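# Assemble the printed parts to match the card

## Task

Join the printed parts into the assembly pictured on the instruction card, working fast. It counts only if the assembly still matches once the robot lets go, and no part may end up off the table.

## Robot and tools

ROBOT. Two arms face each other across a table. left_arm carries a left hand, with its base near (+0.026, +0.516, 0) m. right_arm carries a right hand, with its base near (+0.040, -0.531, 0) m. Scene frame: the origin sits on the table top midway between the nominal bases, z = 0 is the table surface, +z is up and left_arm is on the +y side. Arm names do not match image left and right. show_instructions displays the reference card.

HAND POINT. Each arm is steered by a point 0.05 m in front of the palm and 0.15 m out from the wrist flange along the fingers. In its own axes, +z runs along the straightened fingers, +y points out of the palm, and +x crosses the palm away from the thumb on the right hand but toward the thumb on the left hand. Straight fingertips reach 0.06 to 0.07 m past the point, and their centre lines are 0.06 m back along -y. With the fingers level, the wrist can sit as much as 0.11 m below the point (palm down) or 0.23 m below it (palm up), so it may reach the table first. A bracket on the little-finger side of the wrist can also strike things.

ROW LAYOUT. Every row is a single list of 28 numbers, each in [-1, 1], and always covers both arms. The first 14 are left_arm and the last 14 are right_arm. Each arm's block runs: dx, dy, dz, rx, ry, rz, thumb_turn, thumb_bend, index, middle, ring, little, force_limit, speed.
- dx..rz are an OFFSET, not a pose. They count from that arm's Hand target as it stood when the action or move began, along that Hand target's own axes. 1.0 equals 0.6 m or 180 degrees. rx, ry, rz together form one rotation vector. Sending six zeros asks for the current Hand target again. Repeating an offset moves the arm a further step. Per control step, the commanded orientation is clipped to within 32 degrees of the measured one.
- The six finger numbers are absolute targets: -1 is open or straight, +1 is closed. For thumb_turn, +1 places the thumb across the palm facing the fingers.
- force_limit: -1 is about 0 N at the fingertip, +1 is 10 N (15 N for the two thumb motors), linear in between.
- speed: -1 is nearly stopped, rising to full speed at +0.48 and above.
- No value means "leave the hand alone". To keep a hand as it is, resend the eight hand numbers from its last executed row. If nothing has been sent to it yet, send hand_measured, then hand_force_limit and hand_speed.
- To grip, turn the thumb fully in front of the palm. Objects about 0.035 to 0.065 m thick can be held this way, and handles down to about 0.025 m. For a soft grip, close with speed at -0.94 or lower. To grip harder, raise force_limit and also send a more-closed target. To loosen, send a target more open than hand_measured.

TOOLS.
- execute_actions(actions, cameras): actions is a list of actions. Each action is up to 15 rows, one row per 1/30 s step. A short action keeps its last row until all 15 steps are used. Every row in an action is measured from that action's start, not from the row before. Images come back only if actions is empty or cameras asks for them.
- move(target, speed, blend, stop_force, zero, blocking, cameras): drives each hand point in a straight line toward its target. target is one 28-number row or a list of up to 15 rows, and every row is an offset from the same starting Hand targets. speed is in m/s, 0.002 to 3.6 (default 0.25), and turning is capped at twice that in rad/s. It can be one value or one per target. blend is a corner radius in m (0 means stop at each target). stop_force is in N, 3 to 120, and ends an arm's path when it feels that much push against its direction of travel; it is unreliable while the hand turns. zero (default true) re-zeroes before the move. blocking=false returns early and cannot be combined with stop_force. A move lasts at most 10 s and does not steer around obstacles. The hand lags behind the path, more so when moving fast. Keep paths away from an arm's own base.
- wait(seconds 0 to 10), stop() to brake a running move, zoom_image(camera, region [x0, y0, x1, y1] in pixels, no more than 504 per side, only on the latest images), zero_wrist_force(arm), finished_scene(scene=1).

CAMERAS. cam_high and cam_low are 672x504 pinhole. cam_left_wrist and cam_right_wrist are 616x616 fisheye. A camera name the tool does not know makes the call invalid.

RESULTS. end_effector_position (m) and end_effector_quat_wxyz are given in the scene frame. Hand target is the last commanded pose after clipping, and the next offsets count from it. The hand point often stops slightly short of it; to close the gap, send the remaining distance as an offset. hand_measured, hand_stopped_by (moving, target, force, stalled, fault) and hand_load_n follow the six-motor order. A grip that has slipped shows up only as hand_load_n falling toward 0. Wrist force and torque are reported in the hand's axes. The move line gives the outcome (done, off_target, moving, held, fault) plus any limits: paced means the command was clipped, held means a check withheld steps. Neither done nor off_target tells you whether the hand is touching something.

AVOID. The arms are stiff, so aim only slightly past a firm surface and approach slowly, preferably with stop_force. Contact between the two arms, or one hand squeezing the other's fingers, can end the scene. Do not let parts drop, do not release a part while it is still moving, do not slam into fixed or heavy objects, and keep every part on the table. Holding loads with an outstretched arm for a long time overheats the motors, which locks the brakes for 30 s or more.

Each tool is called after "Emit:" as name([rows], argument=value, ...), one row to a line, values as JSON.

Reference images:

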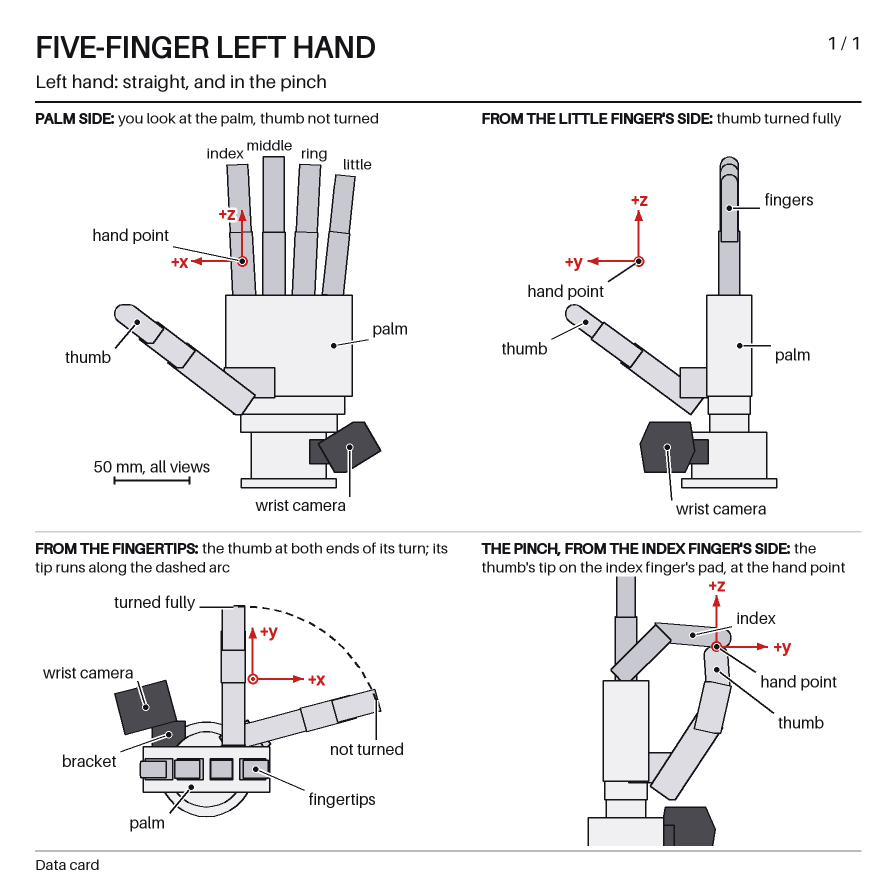

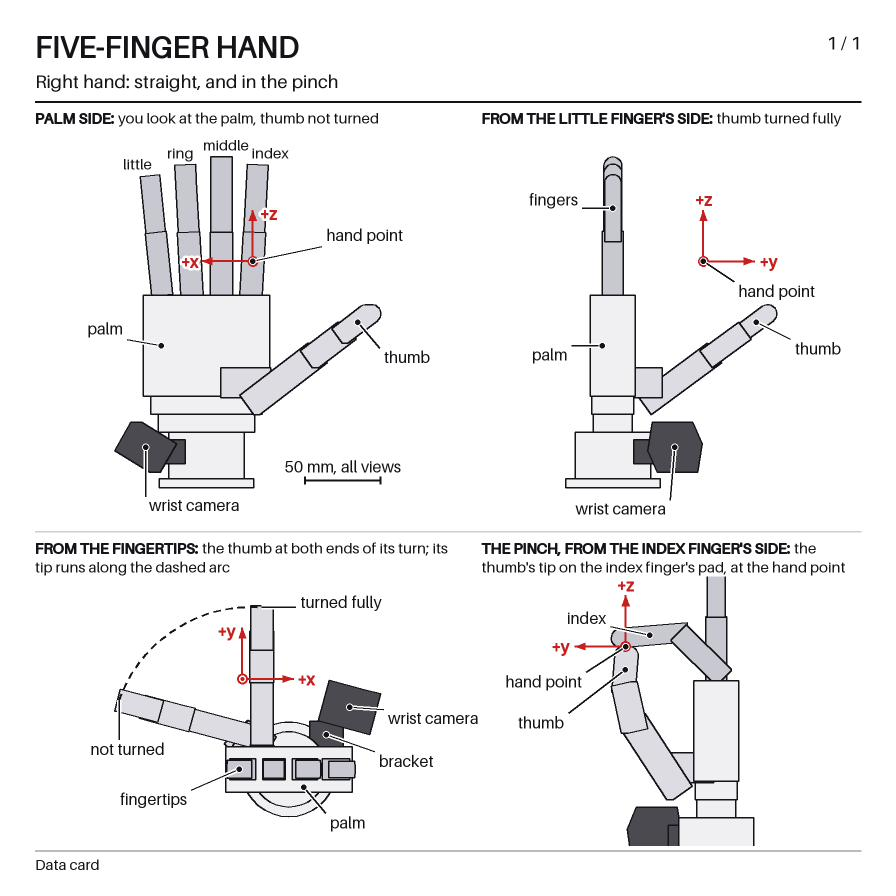

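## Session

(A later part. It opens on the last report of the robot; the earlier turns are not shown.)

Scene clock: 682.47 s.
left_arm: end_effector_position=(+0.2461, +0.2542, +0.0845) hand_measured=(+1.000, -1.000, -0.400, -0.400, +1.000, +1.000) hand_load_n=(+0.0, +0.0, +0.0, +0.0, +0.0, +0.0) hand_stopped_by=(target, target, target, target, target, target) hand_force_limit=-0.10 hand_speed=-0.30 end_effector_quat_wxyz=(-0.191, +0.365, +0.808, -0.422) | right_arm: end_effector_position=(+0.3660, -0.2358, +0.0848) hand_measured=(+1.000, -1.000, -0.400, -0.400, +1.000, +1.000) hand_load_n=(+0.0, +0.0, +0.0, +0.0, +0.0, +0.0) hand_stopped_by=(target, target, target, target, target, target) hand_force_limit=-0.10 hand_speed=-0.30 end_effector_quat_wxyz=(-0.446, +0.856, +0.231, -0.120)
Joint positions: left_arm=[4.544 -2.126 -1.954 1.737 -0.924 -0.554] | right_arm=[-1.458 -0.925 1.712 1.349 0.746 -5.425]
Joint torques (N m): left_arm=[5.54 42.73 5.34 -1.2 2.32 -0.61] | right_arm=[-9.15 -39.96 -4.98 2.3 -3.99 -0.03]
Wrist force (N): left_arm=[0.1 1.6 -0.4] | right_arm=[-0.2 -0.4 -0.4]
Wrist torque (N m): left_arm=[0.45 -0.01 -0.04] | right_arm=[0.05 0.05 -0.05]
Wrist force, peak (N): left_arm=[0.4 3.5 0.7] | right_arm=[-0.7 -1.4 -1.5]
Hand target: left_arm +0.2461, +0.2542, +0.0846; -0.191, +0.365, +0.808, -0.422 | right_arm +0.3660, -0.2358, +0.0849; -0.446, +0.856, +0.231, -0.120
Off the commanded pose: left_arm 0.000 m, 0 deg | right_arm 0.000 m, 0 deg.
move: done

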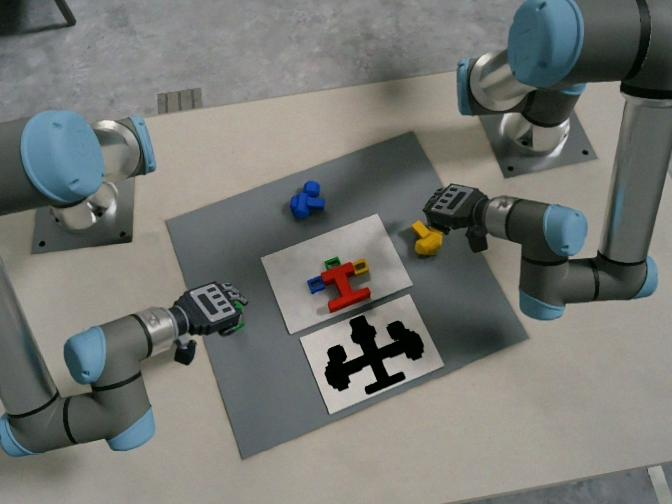

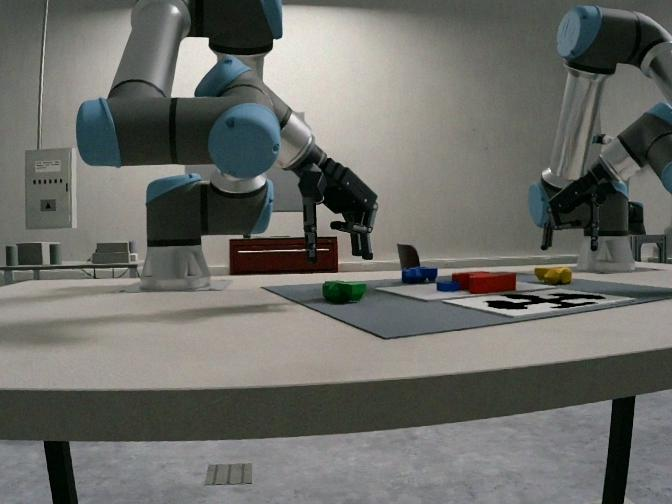

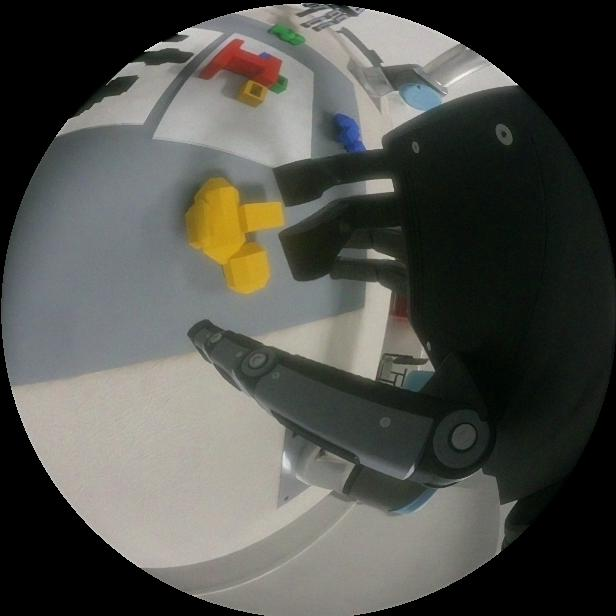

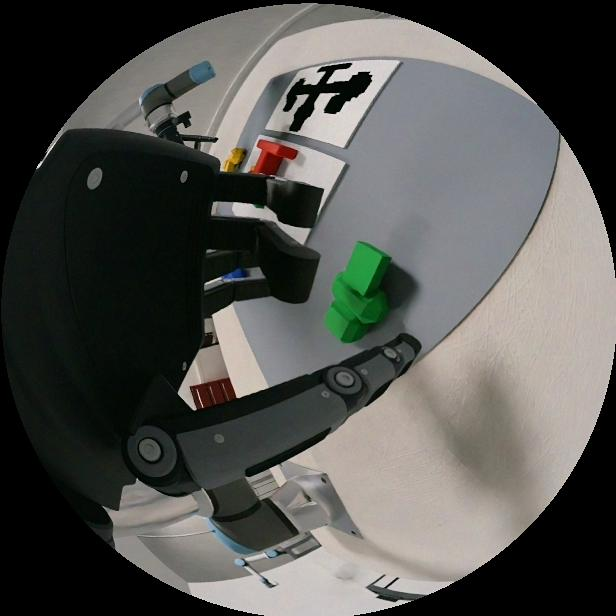

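Emit:
move(target=[0.0067,0.0805,0.0565,0,0,0,1,-1,-0.4,-0.4,1,1,-0.1,-0.3,-0.0067,0.0805,0.0565,0,0,0,1,-1,-0.4,-0.4,1,1,-0.1,-0.3], speed=0.12, stop_force=8, cameras=["all"])

Emit:
zoom_image(camera="cam_low", region=[290, 200, 410, 320])

Emit:
zoom_image(camera="cam_low", region=[490, 190, 610, 310])

Emit:
zoom_image(camera="cam_high", region=[370, 170, 490, 290])

Emit:
zoom_image(camera="cam_high", region=[170, 250, 290, 370])

Scene clock: 711.73 s.
left_arm: end_effector_position=(+0.2433, +0.2571, +0.0256) hand_measured=(+1.000, -1.000, -0.400, -0.400, +1.000, +1.000) hand_load_n=(+0.0, +0.0, +0.0, +0.0, +0.0, +0.0) hand_stopped_by=(target, target, target, target, target, target) hand_force_limit=-0.10 hand_speed=-0.30 end_effector_quat_wxyz=(-0.191, +0.365, +0.808, -0.422) | right_arm: end_effector_position=(+0.3626, -0.2378, +0.0259) hand_measured=(+1.000, -1.000, -0.400, -0.400, +1.000, +1.000) hand_load_n=(+0.0, +0.0, +0.0, +0.0, +0.5, +0.0) hand_stopped_by=(target, target, target, target, target, target) hand_force_limit=-0.10 hand_speed=-0.30 end_effector_quat_wxyz=(-0.446, +0.856, +0.231, -0.120)
Joint positions: left_arm=[4.551 -2.248 -1.972 1.873 -0.929 -0.547] | right_arm=[-1.462 -0.826 1.737 1.228 0.748 -5.43]
Joint torques (N m): left_arm=[-7.27 34.75 16.05 -0.36 2.54 -2.17] | right_arm=[10.75 -30.42 -17.27 1.09 -2.83 1.51]
Wrist force (N): left_arm=[0.3 1.4 -0.6] | right_arm=[0.0 -0.4 -0.6]
Wrist torque (N m): left_arm=[0.46 -0.04 -0.10] | right_arm=[0.05 0.01 0.14]
Wrist force, peak (N): left_arm=[0.2 2.5 0.3] | right_arm=[0.1 -1.4 -0.9]
Hand target: left_arm +0.2433, +0.2571, +0.0256; -0.191, +0.365, +0.808, -0.422 | right_arm +0.3626, -0.2378, +0.0259; -0.446, +0.856, +0.231, -0.120
Off the commanded pose: left_arm 0.000 m, 0 deg | right_arm 0.000 m, 0 deg.
move: done

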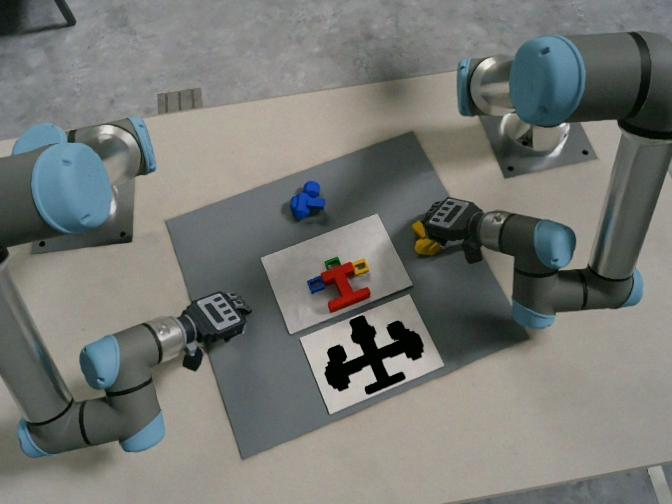

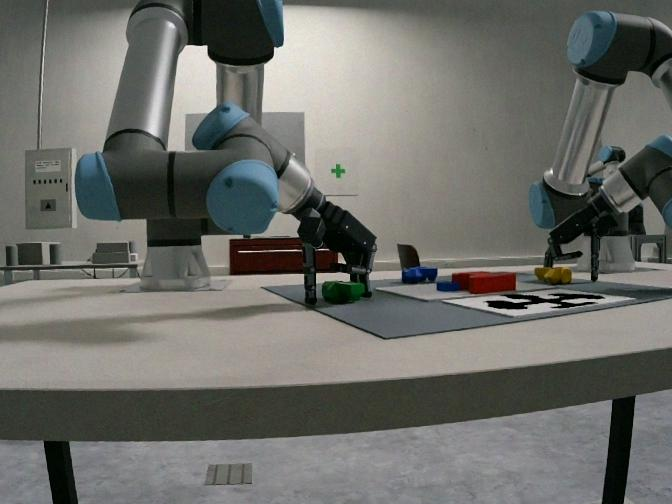

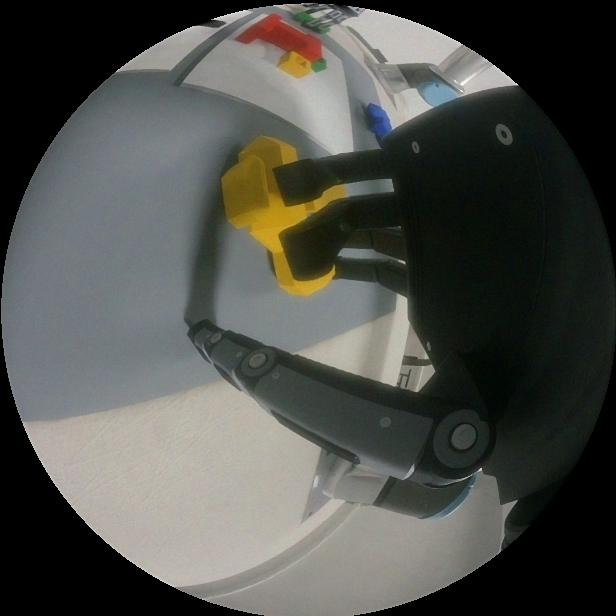

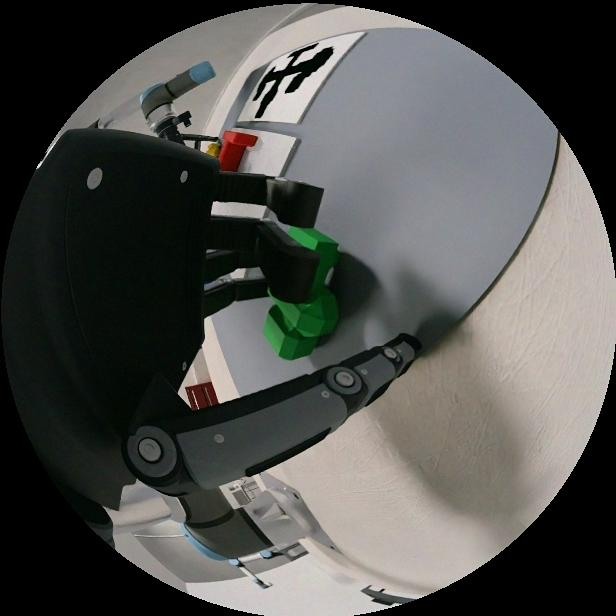

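Scaled by 4.200 from the camera's 672x504 image, which has a finer 960x720 frame.

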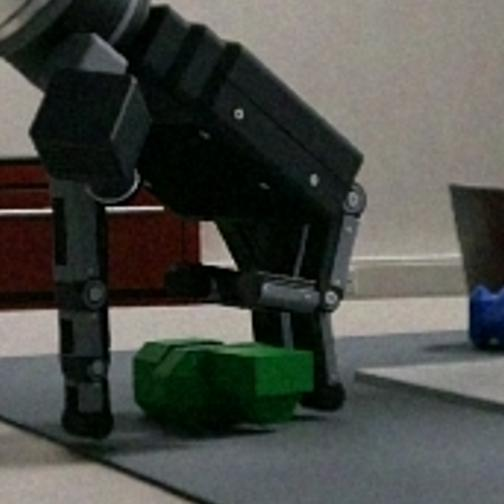

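Scaled by 4.200 from the camera's 672x504 image, which has a finer 960x720 frame.

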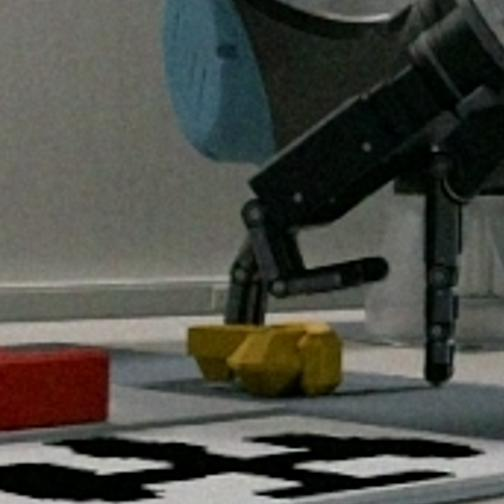

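Scaled by 4.200 from the camera's 672x504 image, which has a finer 960x720 frame.

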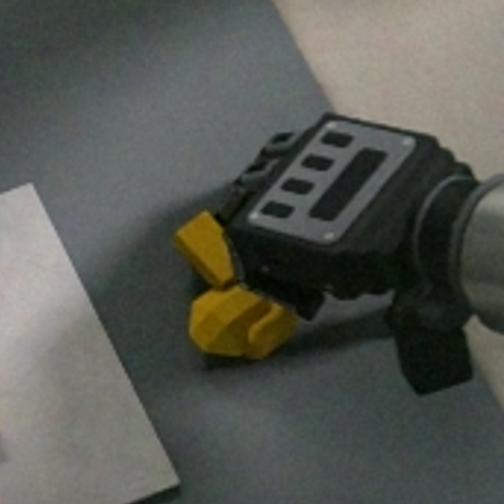

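Scaled by 4.200 from the camera's 672x504 image, which has a finer 960x720 frame.

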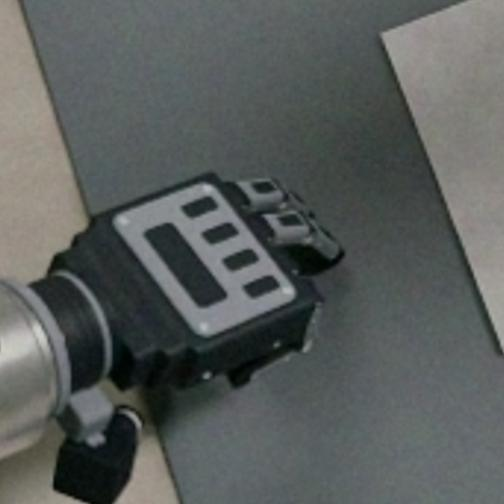

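Emit:
move(target=[0,-0.017,0.0246,0,0,0,1,-1,-0.4,-0.4,1,1,-0.1,-0.3,-0.027,-0.0105,0.015,0,0,0,1,-1,-0.4,-0.4,1,1,-0.1,-0.3], speed=0.1, stop_force=6, cameras=["all"])

Emit:
zoom_image(camera="cam_low", region=[290, 200, 410, 320])

Emit:
zoom_image(camera="cam_low", region=[490, 190, 610, 310])

Emit:
zoom_image(camera="cam_right_wrist", region=[200, 220, 440, 400])

Emit:
zoom_image(camera="cam_left_wrist", region=[170, 120, 410, 360])

Scene clock: 760.07 s.
left_arm: end_effector_position=(+0.2299, +0.2452, +0.0255) hand_measured=(+1.000, -1.000, -0.400, -0.400, +1.000, +1.000) hand_load_n=(+0.0, +0.0, +0.0, +0.0, +0.0, +0.0) hand_stopped_by=(target, target, target, target, target, target) hand_force_limit=-0.10 hand_speed=-0.30 end_effector_quat_wxyz=(-0.191, +0.365, +0.808, -0.422) | right_arm: end_effector_position=(+0.3430, -0.2364, +0.0258) hand_measured=(+1.000, -1.000, -0.400, -0.400, +1.000, +1.000) hand_load_n=(+0.0, +0.0, +0.0, +0.0, +0.0, +0.0) hand_stopped_by=(target, target, target, target, target, target) hand_force_limit=-0.10 hand_speed=-0.30 end_effector_quat_wxyz=(-0.446, +0.856, +0.231, -0.120)
Joint positions: left_arm=[4.516 -2.238 -1.99 1.9 -0.905 -0.58] | right_arm=[-1.456 -0.853 1.795 1.191 0.745 -5.422]
Joint torques (N m): left_arm=[5.4 26.01 15.64 -4.41 -1.48 2.02] | right_arm=[-9.76 -29.1 -16.19 3.74 0.34 -1.64]
Wrist force (N): left_arm=[0.4 1.4 -0.5] | right_arm=[0.0 -0.1 -0.6]
Wrist torque (N m): left_arm=[0.43 -0.05 -0.02] | right_arm=[0.09 0.01 -0.04]
Wrist force, peak (N): left_arm=[0.1 1.9 -0.8] | right_arm=[0.4 0.0 -0.9]
Hand target: left_arm +0.2299, +0.2452, +0.0255; -0.191, +0.365, +0.808, -0.422 | right_arm +0.3430, -0.2364, +0.0258; -0.446, +0.856, +0.231, -0.120
Off the commanded pose: left_arm 0.000 m, 0 deg | right_arm 0.000 m, 0 deg.
move: done

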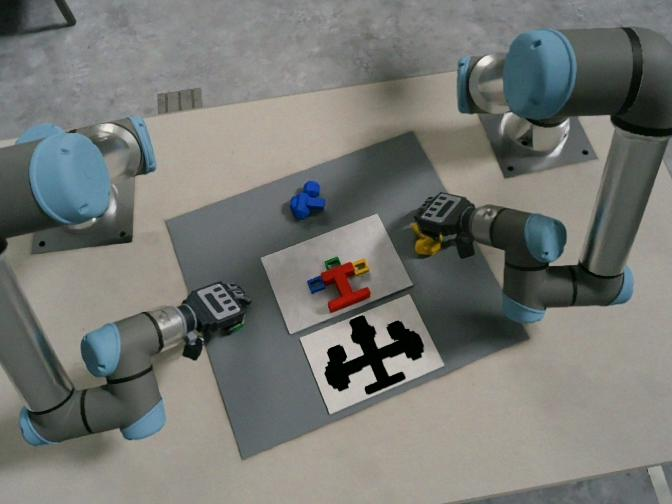

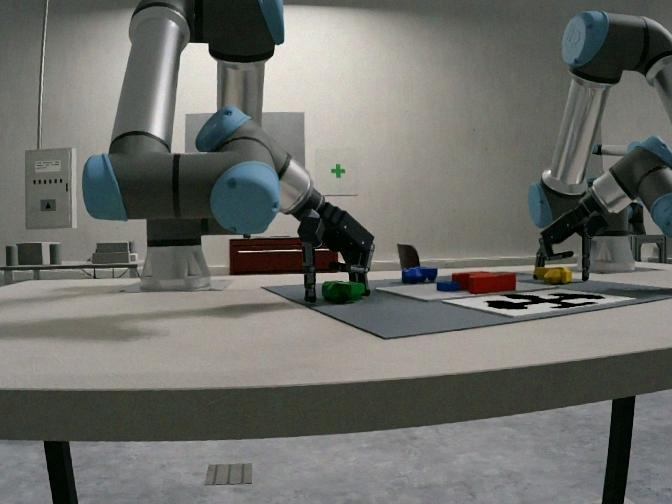

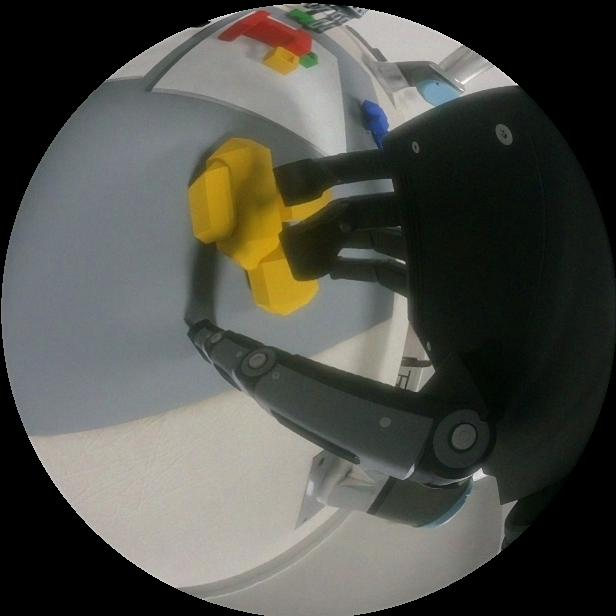

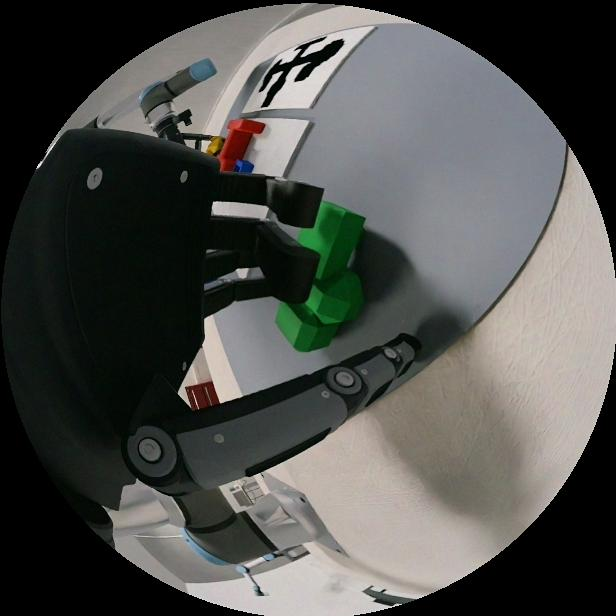

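Scaled by 4.200 from the camera's 672x504 image, which has a finer 960x720 frame.

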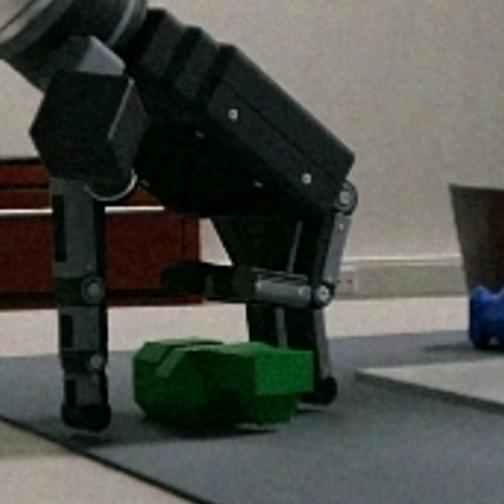

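Scaled by 4.200 from the camera's 672x504 image, which has a finer 960x720 frame.

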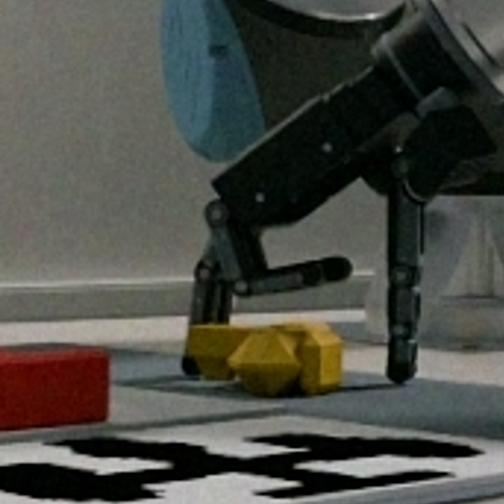

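Scaled by 2.100 from the camera's 616x616 image, which has a finer 880x880 frame.

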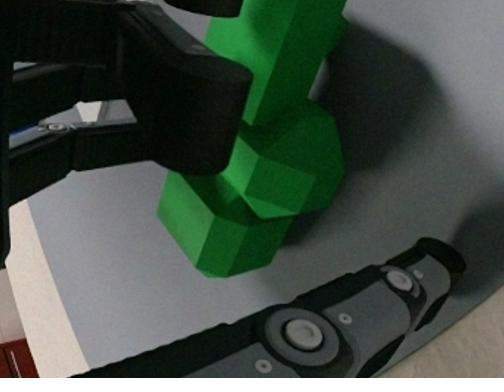

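Scaled by 2.100 from the camera's 616x616 image, which has a finer 880x880 frame.

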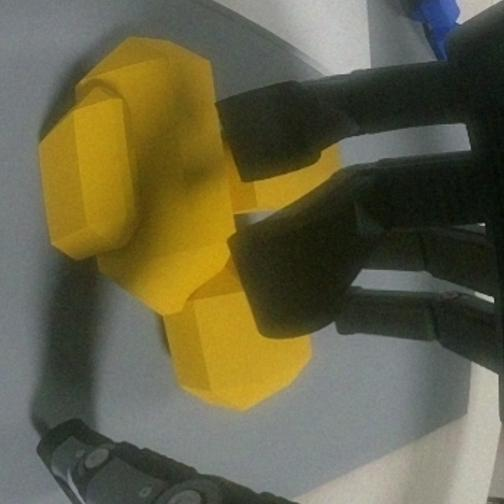

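Emit:
zoom_image(camera="cam_high", region=[190, 260, 270, 340])

Emit:
zoom_image(camera="cam_high", region=[390, 180, 470, 260])

Scaled by 6.300 from the camera's 672x504 image, which has a finer 960x720 frame.

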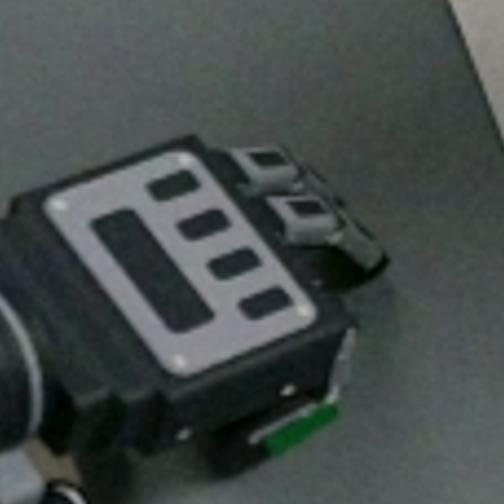

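Scaled by 6.300 from the camera's 672x504 image, which has a finer 960x720 frame.

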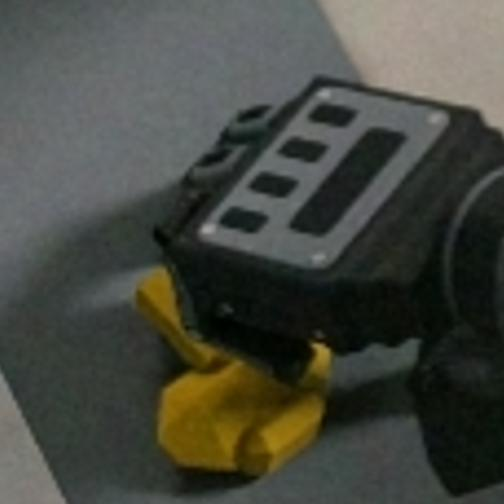

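Emit:
move(target=[0.0133,0,0,0,0,0,1,-1,-0.4,-0.4,1,1,-0.1,-0.3,-0.0233,0.004,-0.0055,0,0,0,1,-1,-0.4,-0.4,1,1,-0.1,-0.3], speed=0.1, stop_force=6)

Emit:
move(target=[0,0,0,0,0,0,1,-0.5,0.3,0.3,1,1,-0.4,-0.7,0,0,0,0,0,0,1,-0.5,0.3,0.3,1,1,-0.4,-0.7], cameras=["all"])

Emit:
zoom_image(camera="cam_high", region=[190, 260, 270, 340])

Emit:
zoom_image(camera="cam_high", region=[390, 180, 470, 260])

Scene clock: 819.27 s.
left_arm: end_effector_position=(+0.2246, +0.2512, +0.0255) hand_measured=(+1.000, -1.000, -0.400, -0.400, +1.000, +1.000) hand_load_n=(+0.0, +0.0, +0.0, +0.0, +0.0, +0.0) hand_stopped_by=(target, target, target, target, target, target) hand_force_limit=-0.10 hand_speed=-0.30 end_effector_quat_wxyz=(-0.191, +0.365, +0.808, -0.422) | right_arm: end_effector_position=(+0.3330, -0.2470, +0.0258) hand_measured=(+1.000, -1.000, -0.400, -0.400, +1.000, +1.000) hand_load_n=(+0.0, +0.0, +0.0, +0.0, +0.0, +0.0) hand_stopped_by=(target, target, target, target, target, target) hand_force_limit=-0.10 hand_speed=-0.30 end_effector_quat_wxyz=(-0.446, +0.856, +0.231, -0.120)
Joint positions: left_arm=[4.53 -2.229 -2.014 1.908 -0.914 -0.566] | right_arm=[-1.48 -0.87 1.842 1.183 0.758 -5.451]
Joint torques (N m): left_arm=[-8.07 25.02 15.52 -4.63 2.82 -2.3] | right_arm=[12.39 -27.08 -15.43 3.77 -4.09 1.43]
Wrist force (N): left_arm=[0.3 1.5 -0.5] | right_arm=[0.0 -0.3 -0.5]
Wrist torque (N m): left_arm=[0.45 -0.05 -0.08] | right_arm=[0.08 0.01 0.09]
Wrist force, peak (N): left_arm=[0.3 1.7 -0.6] | right_arm=[-0.1 -0.4 -1.0]
Hand target: left_arm +0.2246, +0.2512, +0.0255; -0.191, +0.365, +0.808, -0.422 | right_arm +0.3330, -0.2470, +0.0258; -0.446, +0.856, +0.231, -0.120
Off the commanded pose: left_arm 0.000 m, 0 deg | right_arm 0.000 m, 0 deg.
move: done

Scene clock: 820.70 s.
left_arm: end_effector_position=(+0.2246, +0.2512, +0.0255) hand_measured=(+1.000, -0.500, +0.300, -0.266, +1.000, +1.000) hand_load_n=(+0.0, +0.0, +0.0, +3.0, +0.0, +0.0) hand_stopped_by=(target, target, target, force, target, target) hand_force_limit=-0.40 hand_speed=-0.70 end_effector_quat_wxyz=(-0.191, +0.365, +0.808, -0.422) | right_arm: end_effector_position=(+0.3330, -0.2470, +0.0258) hand_measured=(+1.000, -0.736, +0.176, +0.122, +1.000, +1.000) hand_load_n=(-1.5, +11.0, +8.5, +2.0, +0.0, +0.0) hand_stopped_by=(target, force, force, force, target, target) hand_force_limit=-0.40 hand_speed=-0.70 end_effector_quat_wxyz=(-0.446, +0.856, +0.231, -0.120)
Joint positions: left_arm=[4.53 -2.229 -2.014 1.908 -0.914 -0.566] | right_arm=[-1.48 -0.87 1.842 1.183 0.758 -5.451]
Joint torques (N m): left_arm=[0.53 25.91 14.1 0.92 -0.16 -2.09] | right_arm=[10.5 -27.86 -14.99 2.48 -2.16 1.06]
Wrist force (N): left_arm=[0.4 -2.7 -1.5] | right_arm=[-0.2 -1.1 -1.5]
Wrist torque (N m): left_arm=[0.68 -0.10 0.01] | right_arm=[0.02 0.01 0.10]
Wrist force, peak (N): left_arm=[0.3 -3.4 -0.6] | right_arm=[-0.3 -1.7 -1.0]
Hand target: left_arm +0.2246, +0.2512, +0.0255; -0.191, +0.365, +0.808, -0.422 | right_arm +0.3330, -0.2470, +0.0258; -0.446, +0.856, +0.231, -0.120
Off the commanded pose: left_arm 0.000 m, 0 deg | right_arm 0.000 m, 0 deg.
move: done

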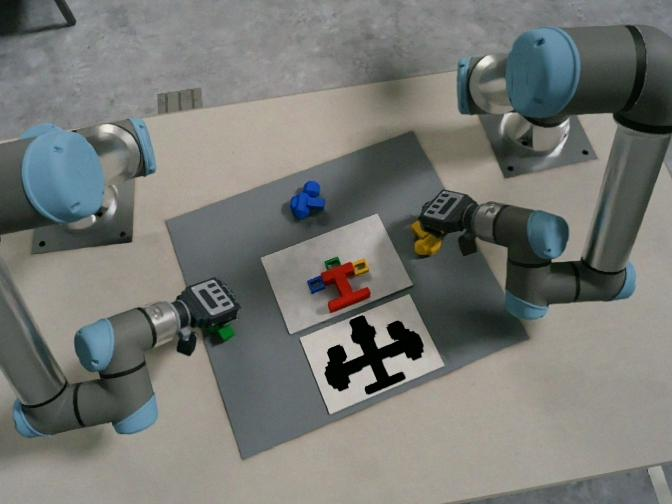

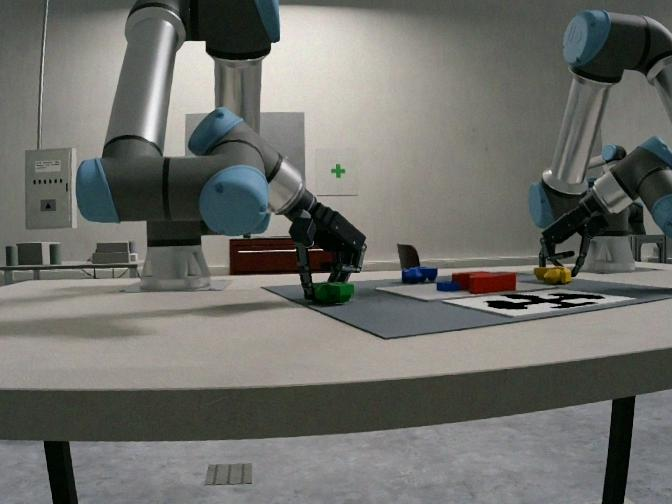

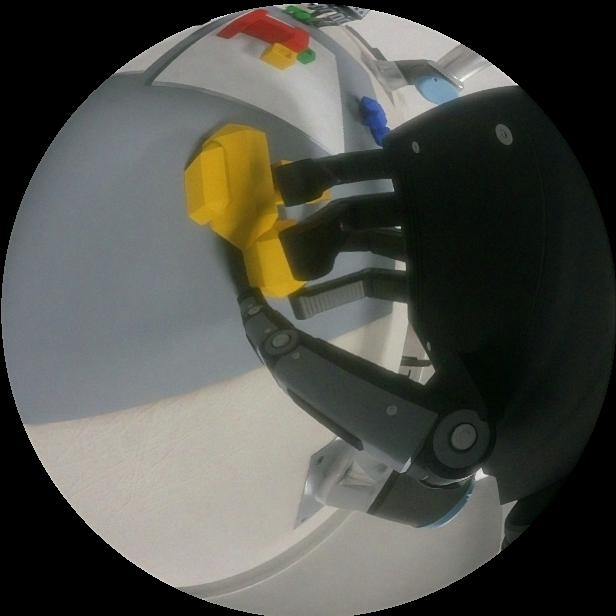

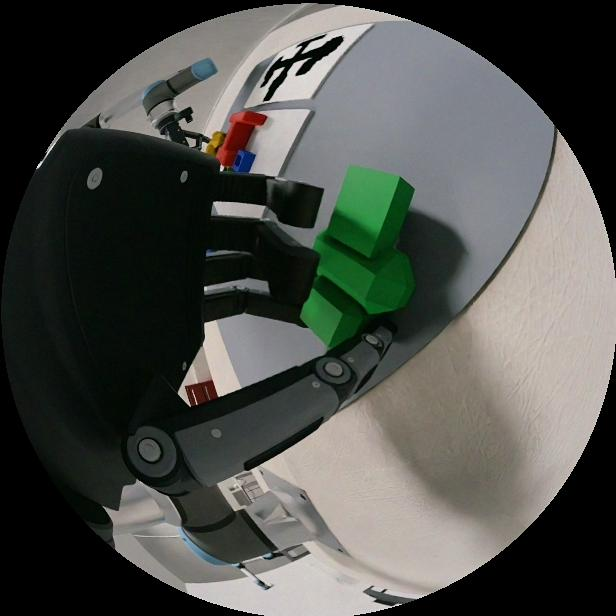

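Scaled by 6.300 from the camera's 672x504 image, which has a finer 960x720 frame.

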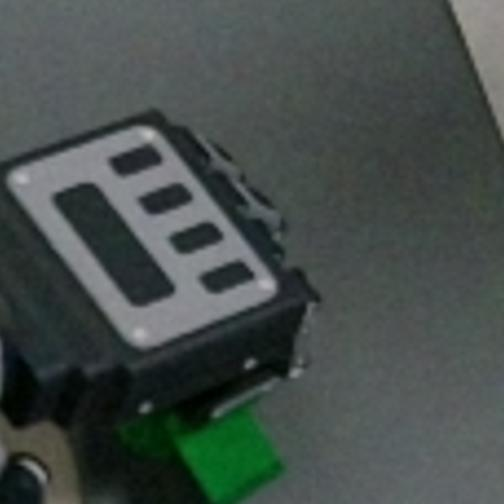

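Scaled by 6.300 from the camera's 672x504 image, which has a finer 960x720 frame.

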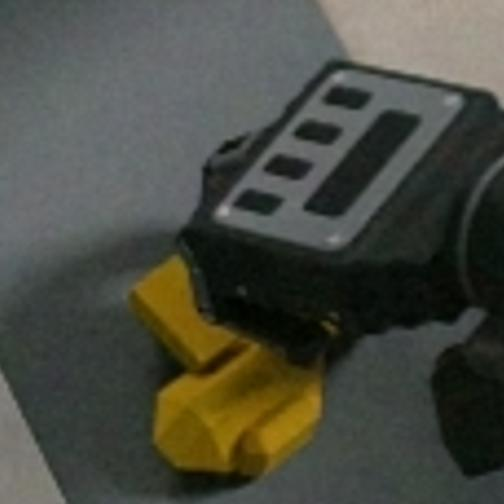

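Emit:
move([
  [0,0,0,0,0,0,1,-1,-0.5,-0.5,1,1,-0.4,-0.3,0,0,0,0,0,0,1,-0.5,0.3,0.3,1,1,-0.4,-0.7],
  [-0.0233,-0.0115,0.0164,0,0,0,1,-1,-0.5,-0.5,1,1,-0.4,-0.3,0,0,0,0,0,0,1,-0.5,0.3,0.3,1,1,-0.4,-0.7],
], speed=0.1)

Emit:
move(target=[0,0,0,0,0,0,1,-0.5,0.3,0.3,1,1,-0.4,-0.7,0,0,0,0,0,0,1,-0.5,0.3,0.3,1,1,-0.4,-0.7], cameras=["all"])

Emit:
zoom_image(camera="cam_high", region=[390, 180, 470, 260])

Emit:
zoom_image(camera="cam_left_wrist", region=[170, 120, 410, 360])

Scene clock: 836.17 s.
left_arm: end_effector_position=(+0.2249, +0.2327, +0.0255) hand_measured=(+1.000, -1.000, -0.500, -0.500, +1.000, +1.000) hand_load_n=(+0.0, +0.0, +0.0, +0.0, +0.0, +0.0) hand_stopped_by=(target, target, target, target, target, target) hand_force_limit=-0.40 hand_speed=-0.30 end_effector_quat_wxyz=(-0.191, +0.365, +0.808, -0.422) end_effector_velocity=(+0.000, +0.002, +0.000) end_effector_angular_velocity=(-0.001, +0.000, -0.001) | right_arm: end_effector_position=(+0.3330, -0.2470, +0.0258) hand_measured=(+1.000, -0.736, +0.176, +0.122, +1.000, +1.000) hand_load_n=(-2.0, +11.0, +8.5, +2.0, +0.0, +0.0) hand_stopped_by=(target, force, force, force, target, target) hand_force_limit=-0.40 hand_speed=-0.70 end_effector_quat_wxyz=(-0.446, +0.856, +0.231, -0.120)
Joint positions: left_arm=[4.481 -2.238 -1.981 1.912 -0.881 -0.613] | right_arm=[-1.48 -0.87 1.842 1.183 0.758 -5.451]
Joint velocities: left_arm=[0.004 0 -0.004 0 -0.003 0.006] | right_arm=[within noise]
Joint torques (N m): left_arm=[4.42 39.69 -1.54 -1.17 -1.31 2.22] | right_arm=[4.21 -28.43 -12.82 1.32 1.47 -0.77]
Wrist force (N): left_arm=[0.2 1.8 -0.4] | right_arm=[-0.3 -0.8 -1.3]
Wrist torque (N m): left_arm=[0.48 -0.03 -0.05] | right_arm=[0.02 0.03 0.09]
Wrist force, peak (N): left_arm=[0.5 -3.2 -1.4] | right_arm=[-0.3 -1.0 -2.0]
Hand target: left_arm +0.2248, +0.2328, +0.0255; -0.191, +0.365, +0.808, -0.422 | right_arm +0.3330, -0.2470, +0.0258; -0.446, +0.856, +0.231, -0.120
Off the commanded pose: left_arm 0.000 m, 0 deg | right_arm 0.000 m, 0 deg.
move: done

Scene clock: 837.20 s.
left_arm: end_effector_position=(+0.2248, +0.2328, +0.0255) hand_measured=(+1.000, -0.678, +0.132, -0.256, +1.000, +1.000) hand_load_n=(-0.5, +6.5, +7.0, +5.5, +0.0, +0.0) hand_stopped_by=(target, force, force, force, target, target) hand_force_limit=-0.40 hand_speed=-0.70 end_effector_quat_wxyz=(-0.191, +0.365, +0.808, -0.422) | right_arm: end_effector_position=(+0.3330, -0.2470, +0.0258) hand_measured=(+1.000, -0.736, +0.176, +0.122, +1.000, +1.000) hand_load_n=(-2.0, +11.0, +8.0, +2.0, +0.0, +0.0) hand_stopped_by=(target, force, force, force, target, target) hand_force_limit=-0.40 hand_speed=-0.70 end_effector_quat_wxyz=(-0.446, +0.856, +0.231, -0.120)
Joint positions: left_arm=[4.481 -2.238 -1.981 1.912 -0.881 -0.612] | right_arm=[-1.48 -0.87 1.842 1.183 0.758 -5.451]
Joint torques (N m): left_arm=[6.49 43.54 4.38 -3 -1.1 1.89] | right_arm=[2.66 -28.38 -12.19 1.3 1.71 -1.18]
Wrist force (N): left_arm=[0.2 -5.3 -0.9] | right_arm=[-0.1 -0.9 -1.6]
Wrist torque (N m): left_arm=[0.74 -0.02 0.10] | right_arm=[0.04 0.00 0.10]
Wrist force, peak (N): left_arm=[0.2 -6.1 -0.2] | right_arm=[-0.4 -1.1 -1.9]
Hand target: left_arm +0.2248, +0.2328, +0.0255; -0.191, +0.365, +0.808, -0.422 | right_arm +0.3330, -0.2470, +0.0258; -0.446, +0.856, +0.231, -0.120
Off the commanded pose: left_arm 0.000 m, 0 deg | right_arm 0.000 m, 0 deg.
move: done

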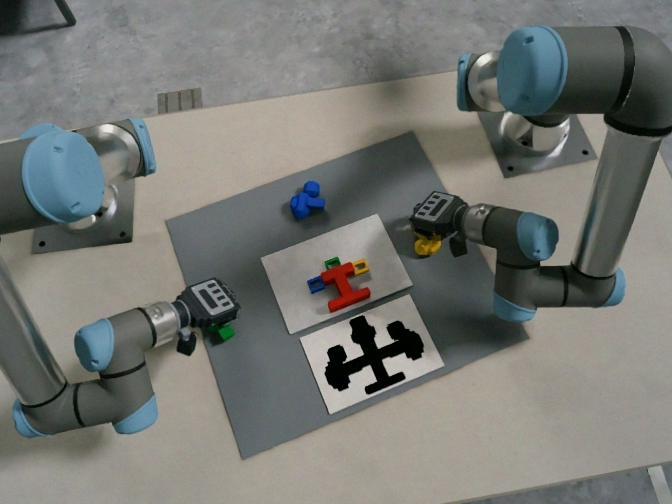

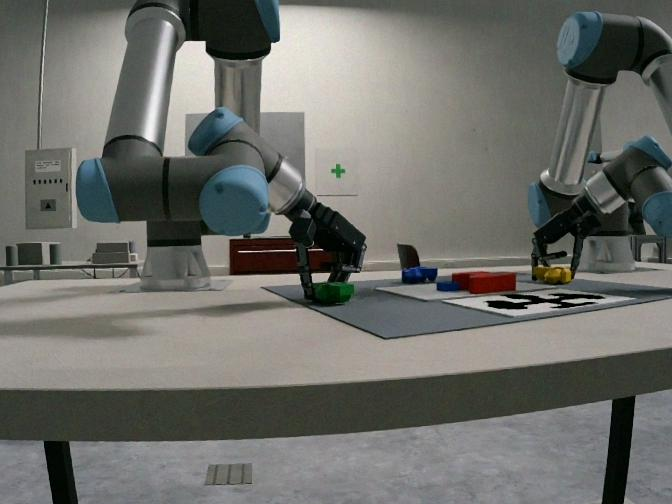

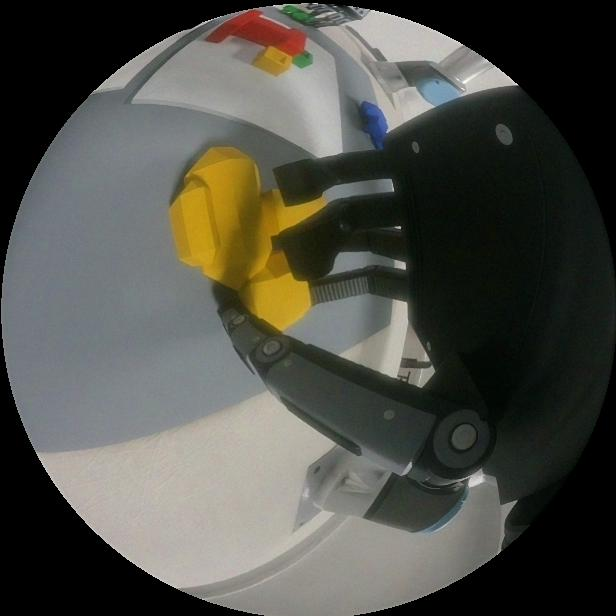

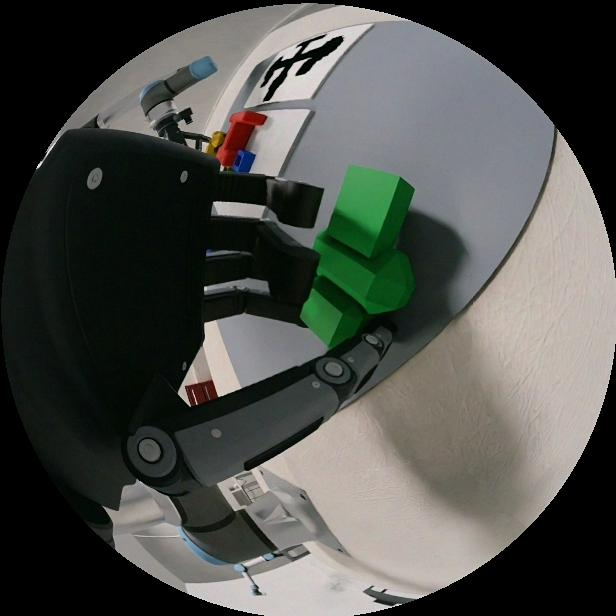

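Scaled by 6.300 from the camera's 672x504 image, which has a finer 960x720 frame.

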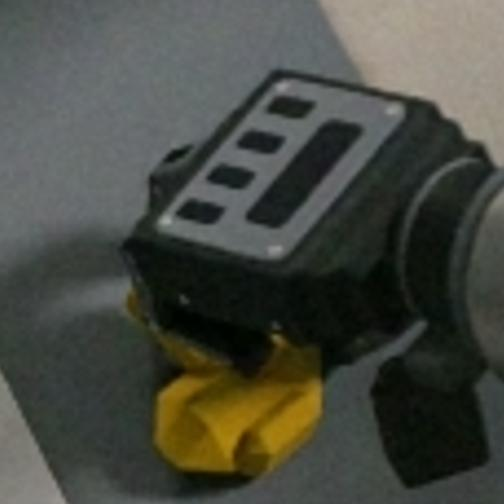

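Scaled by 2.100 from the camera's 616x616 image, which has a finer 880x880 frame.

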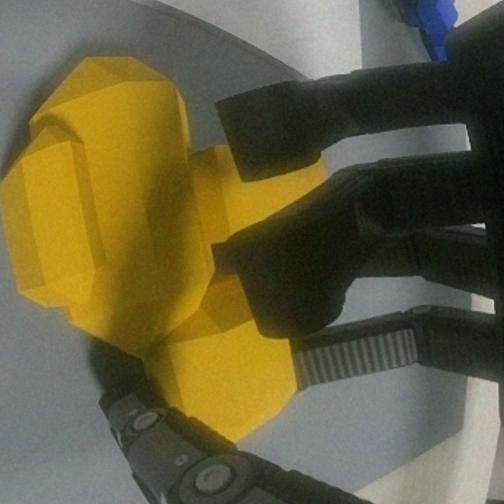

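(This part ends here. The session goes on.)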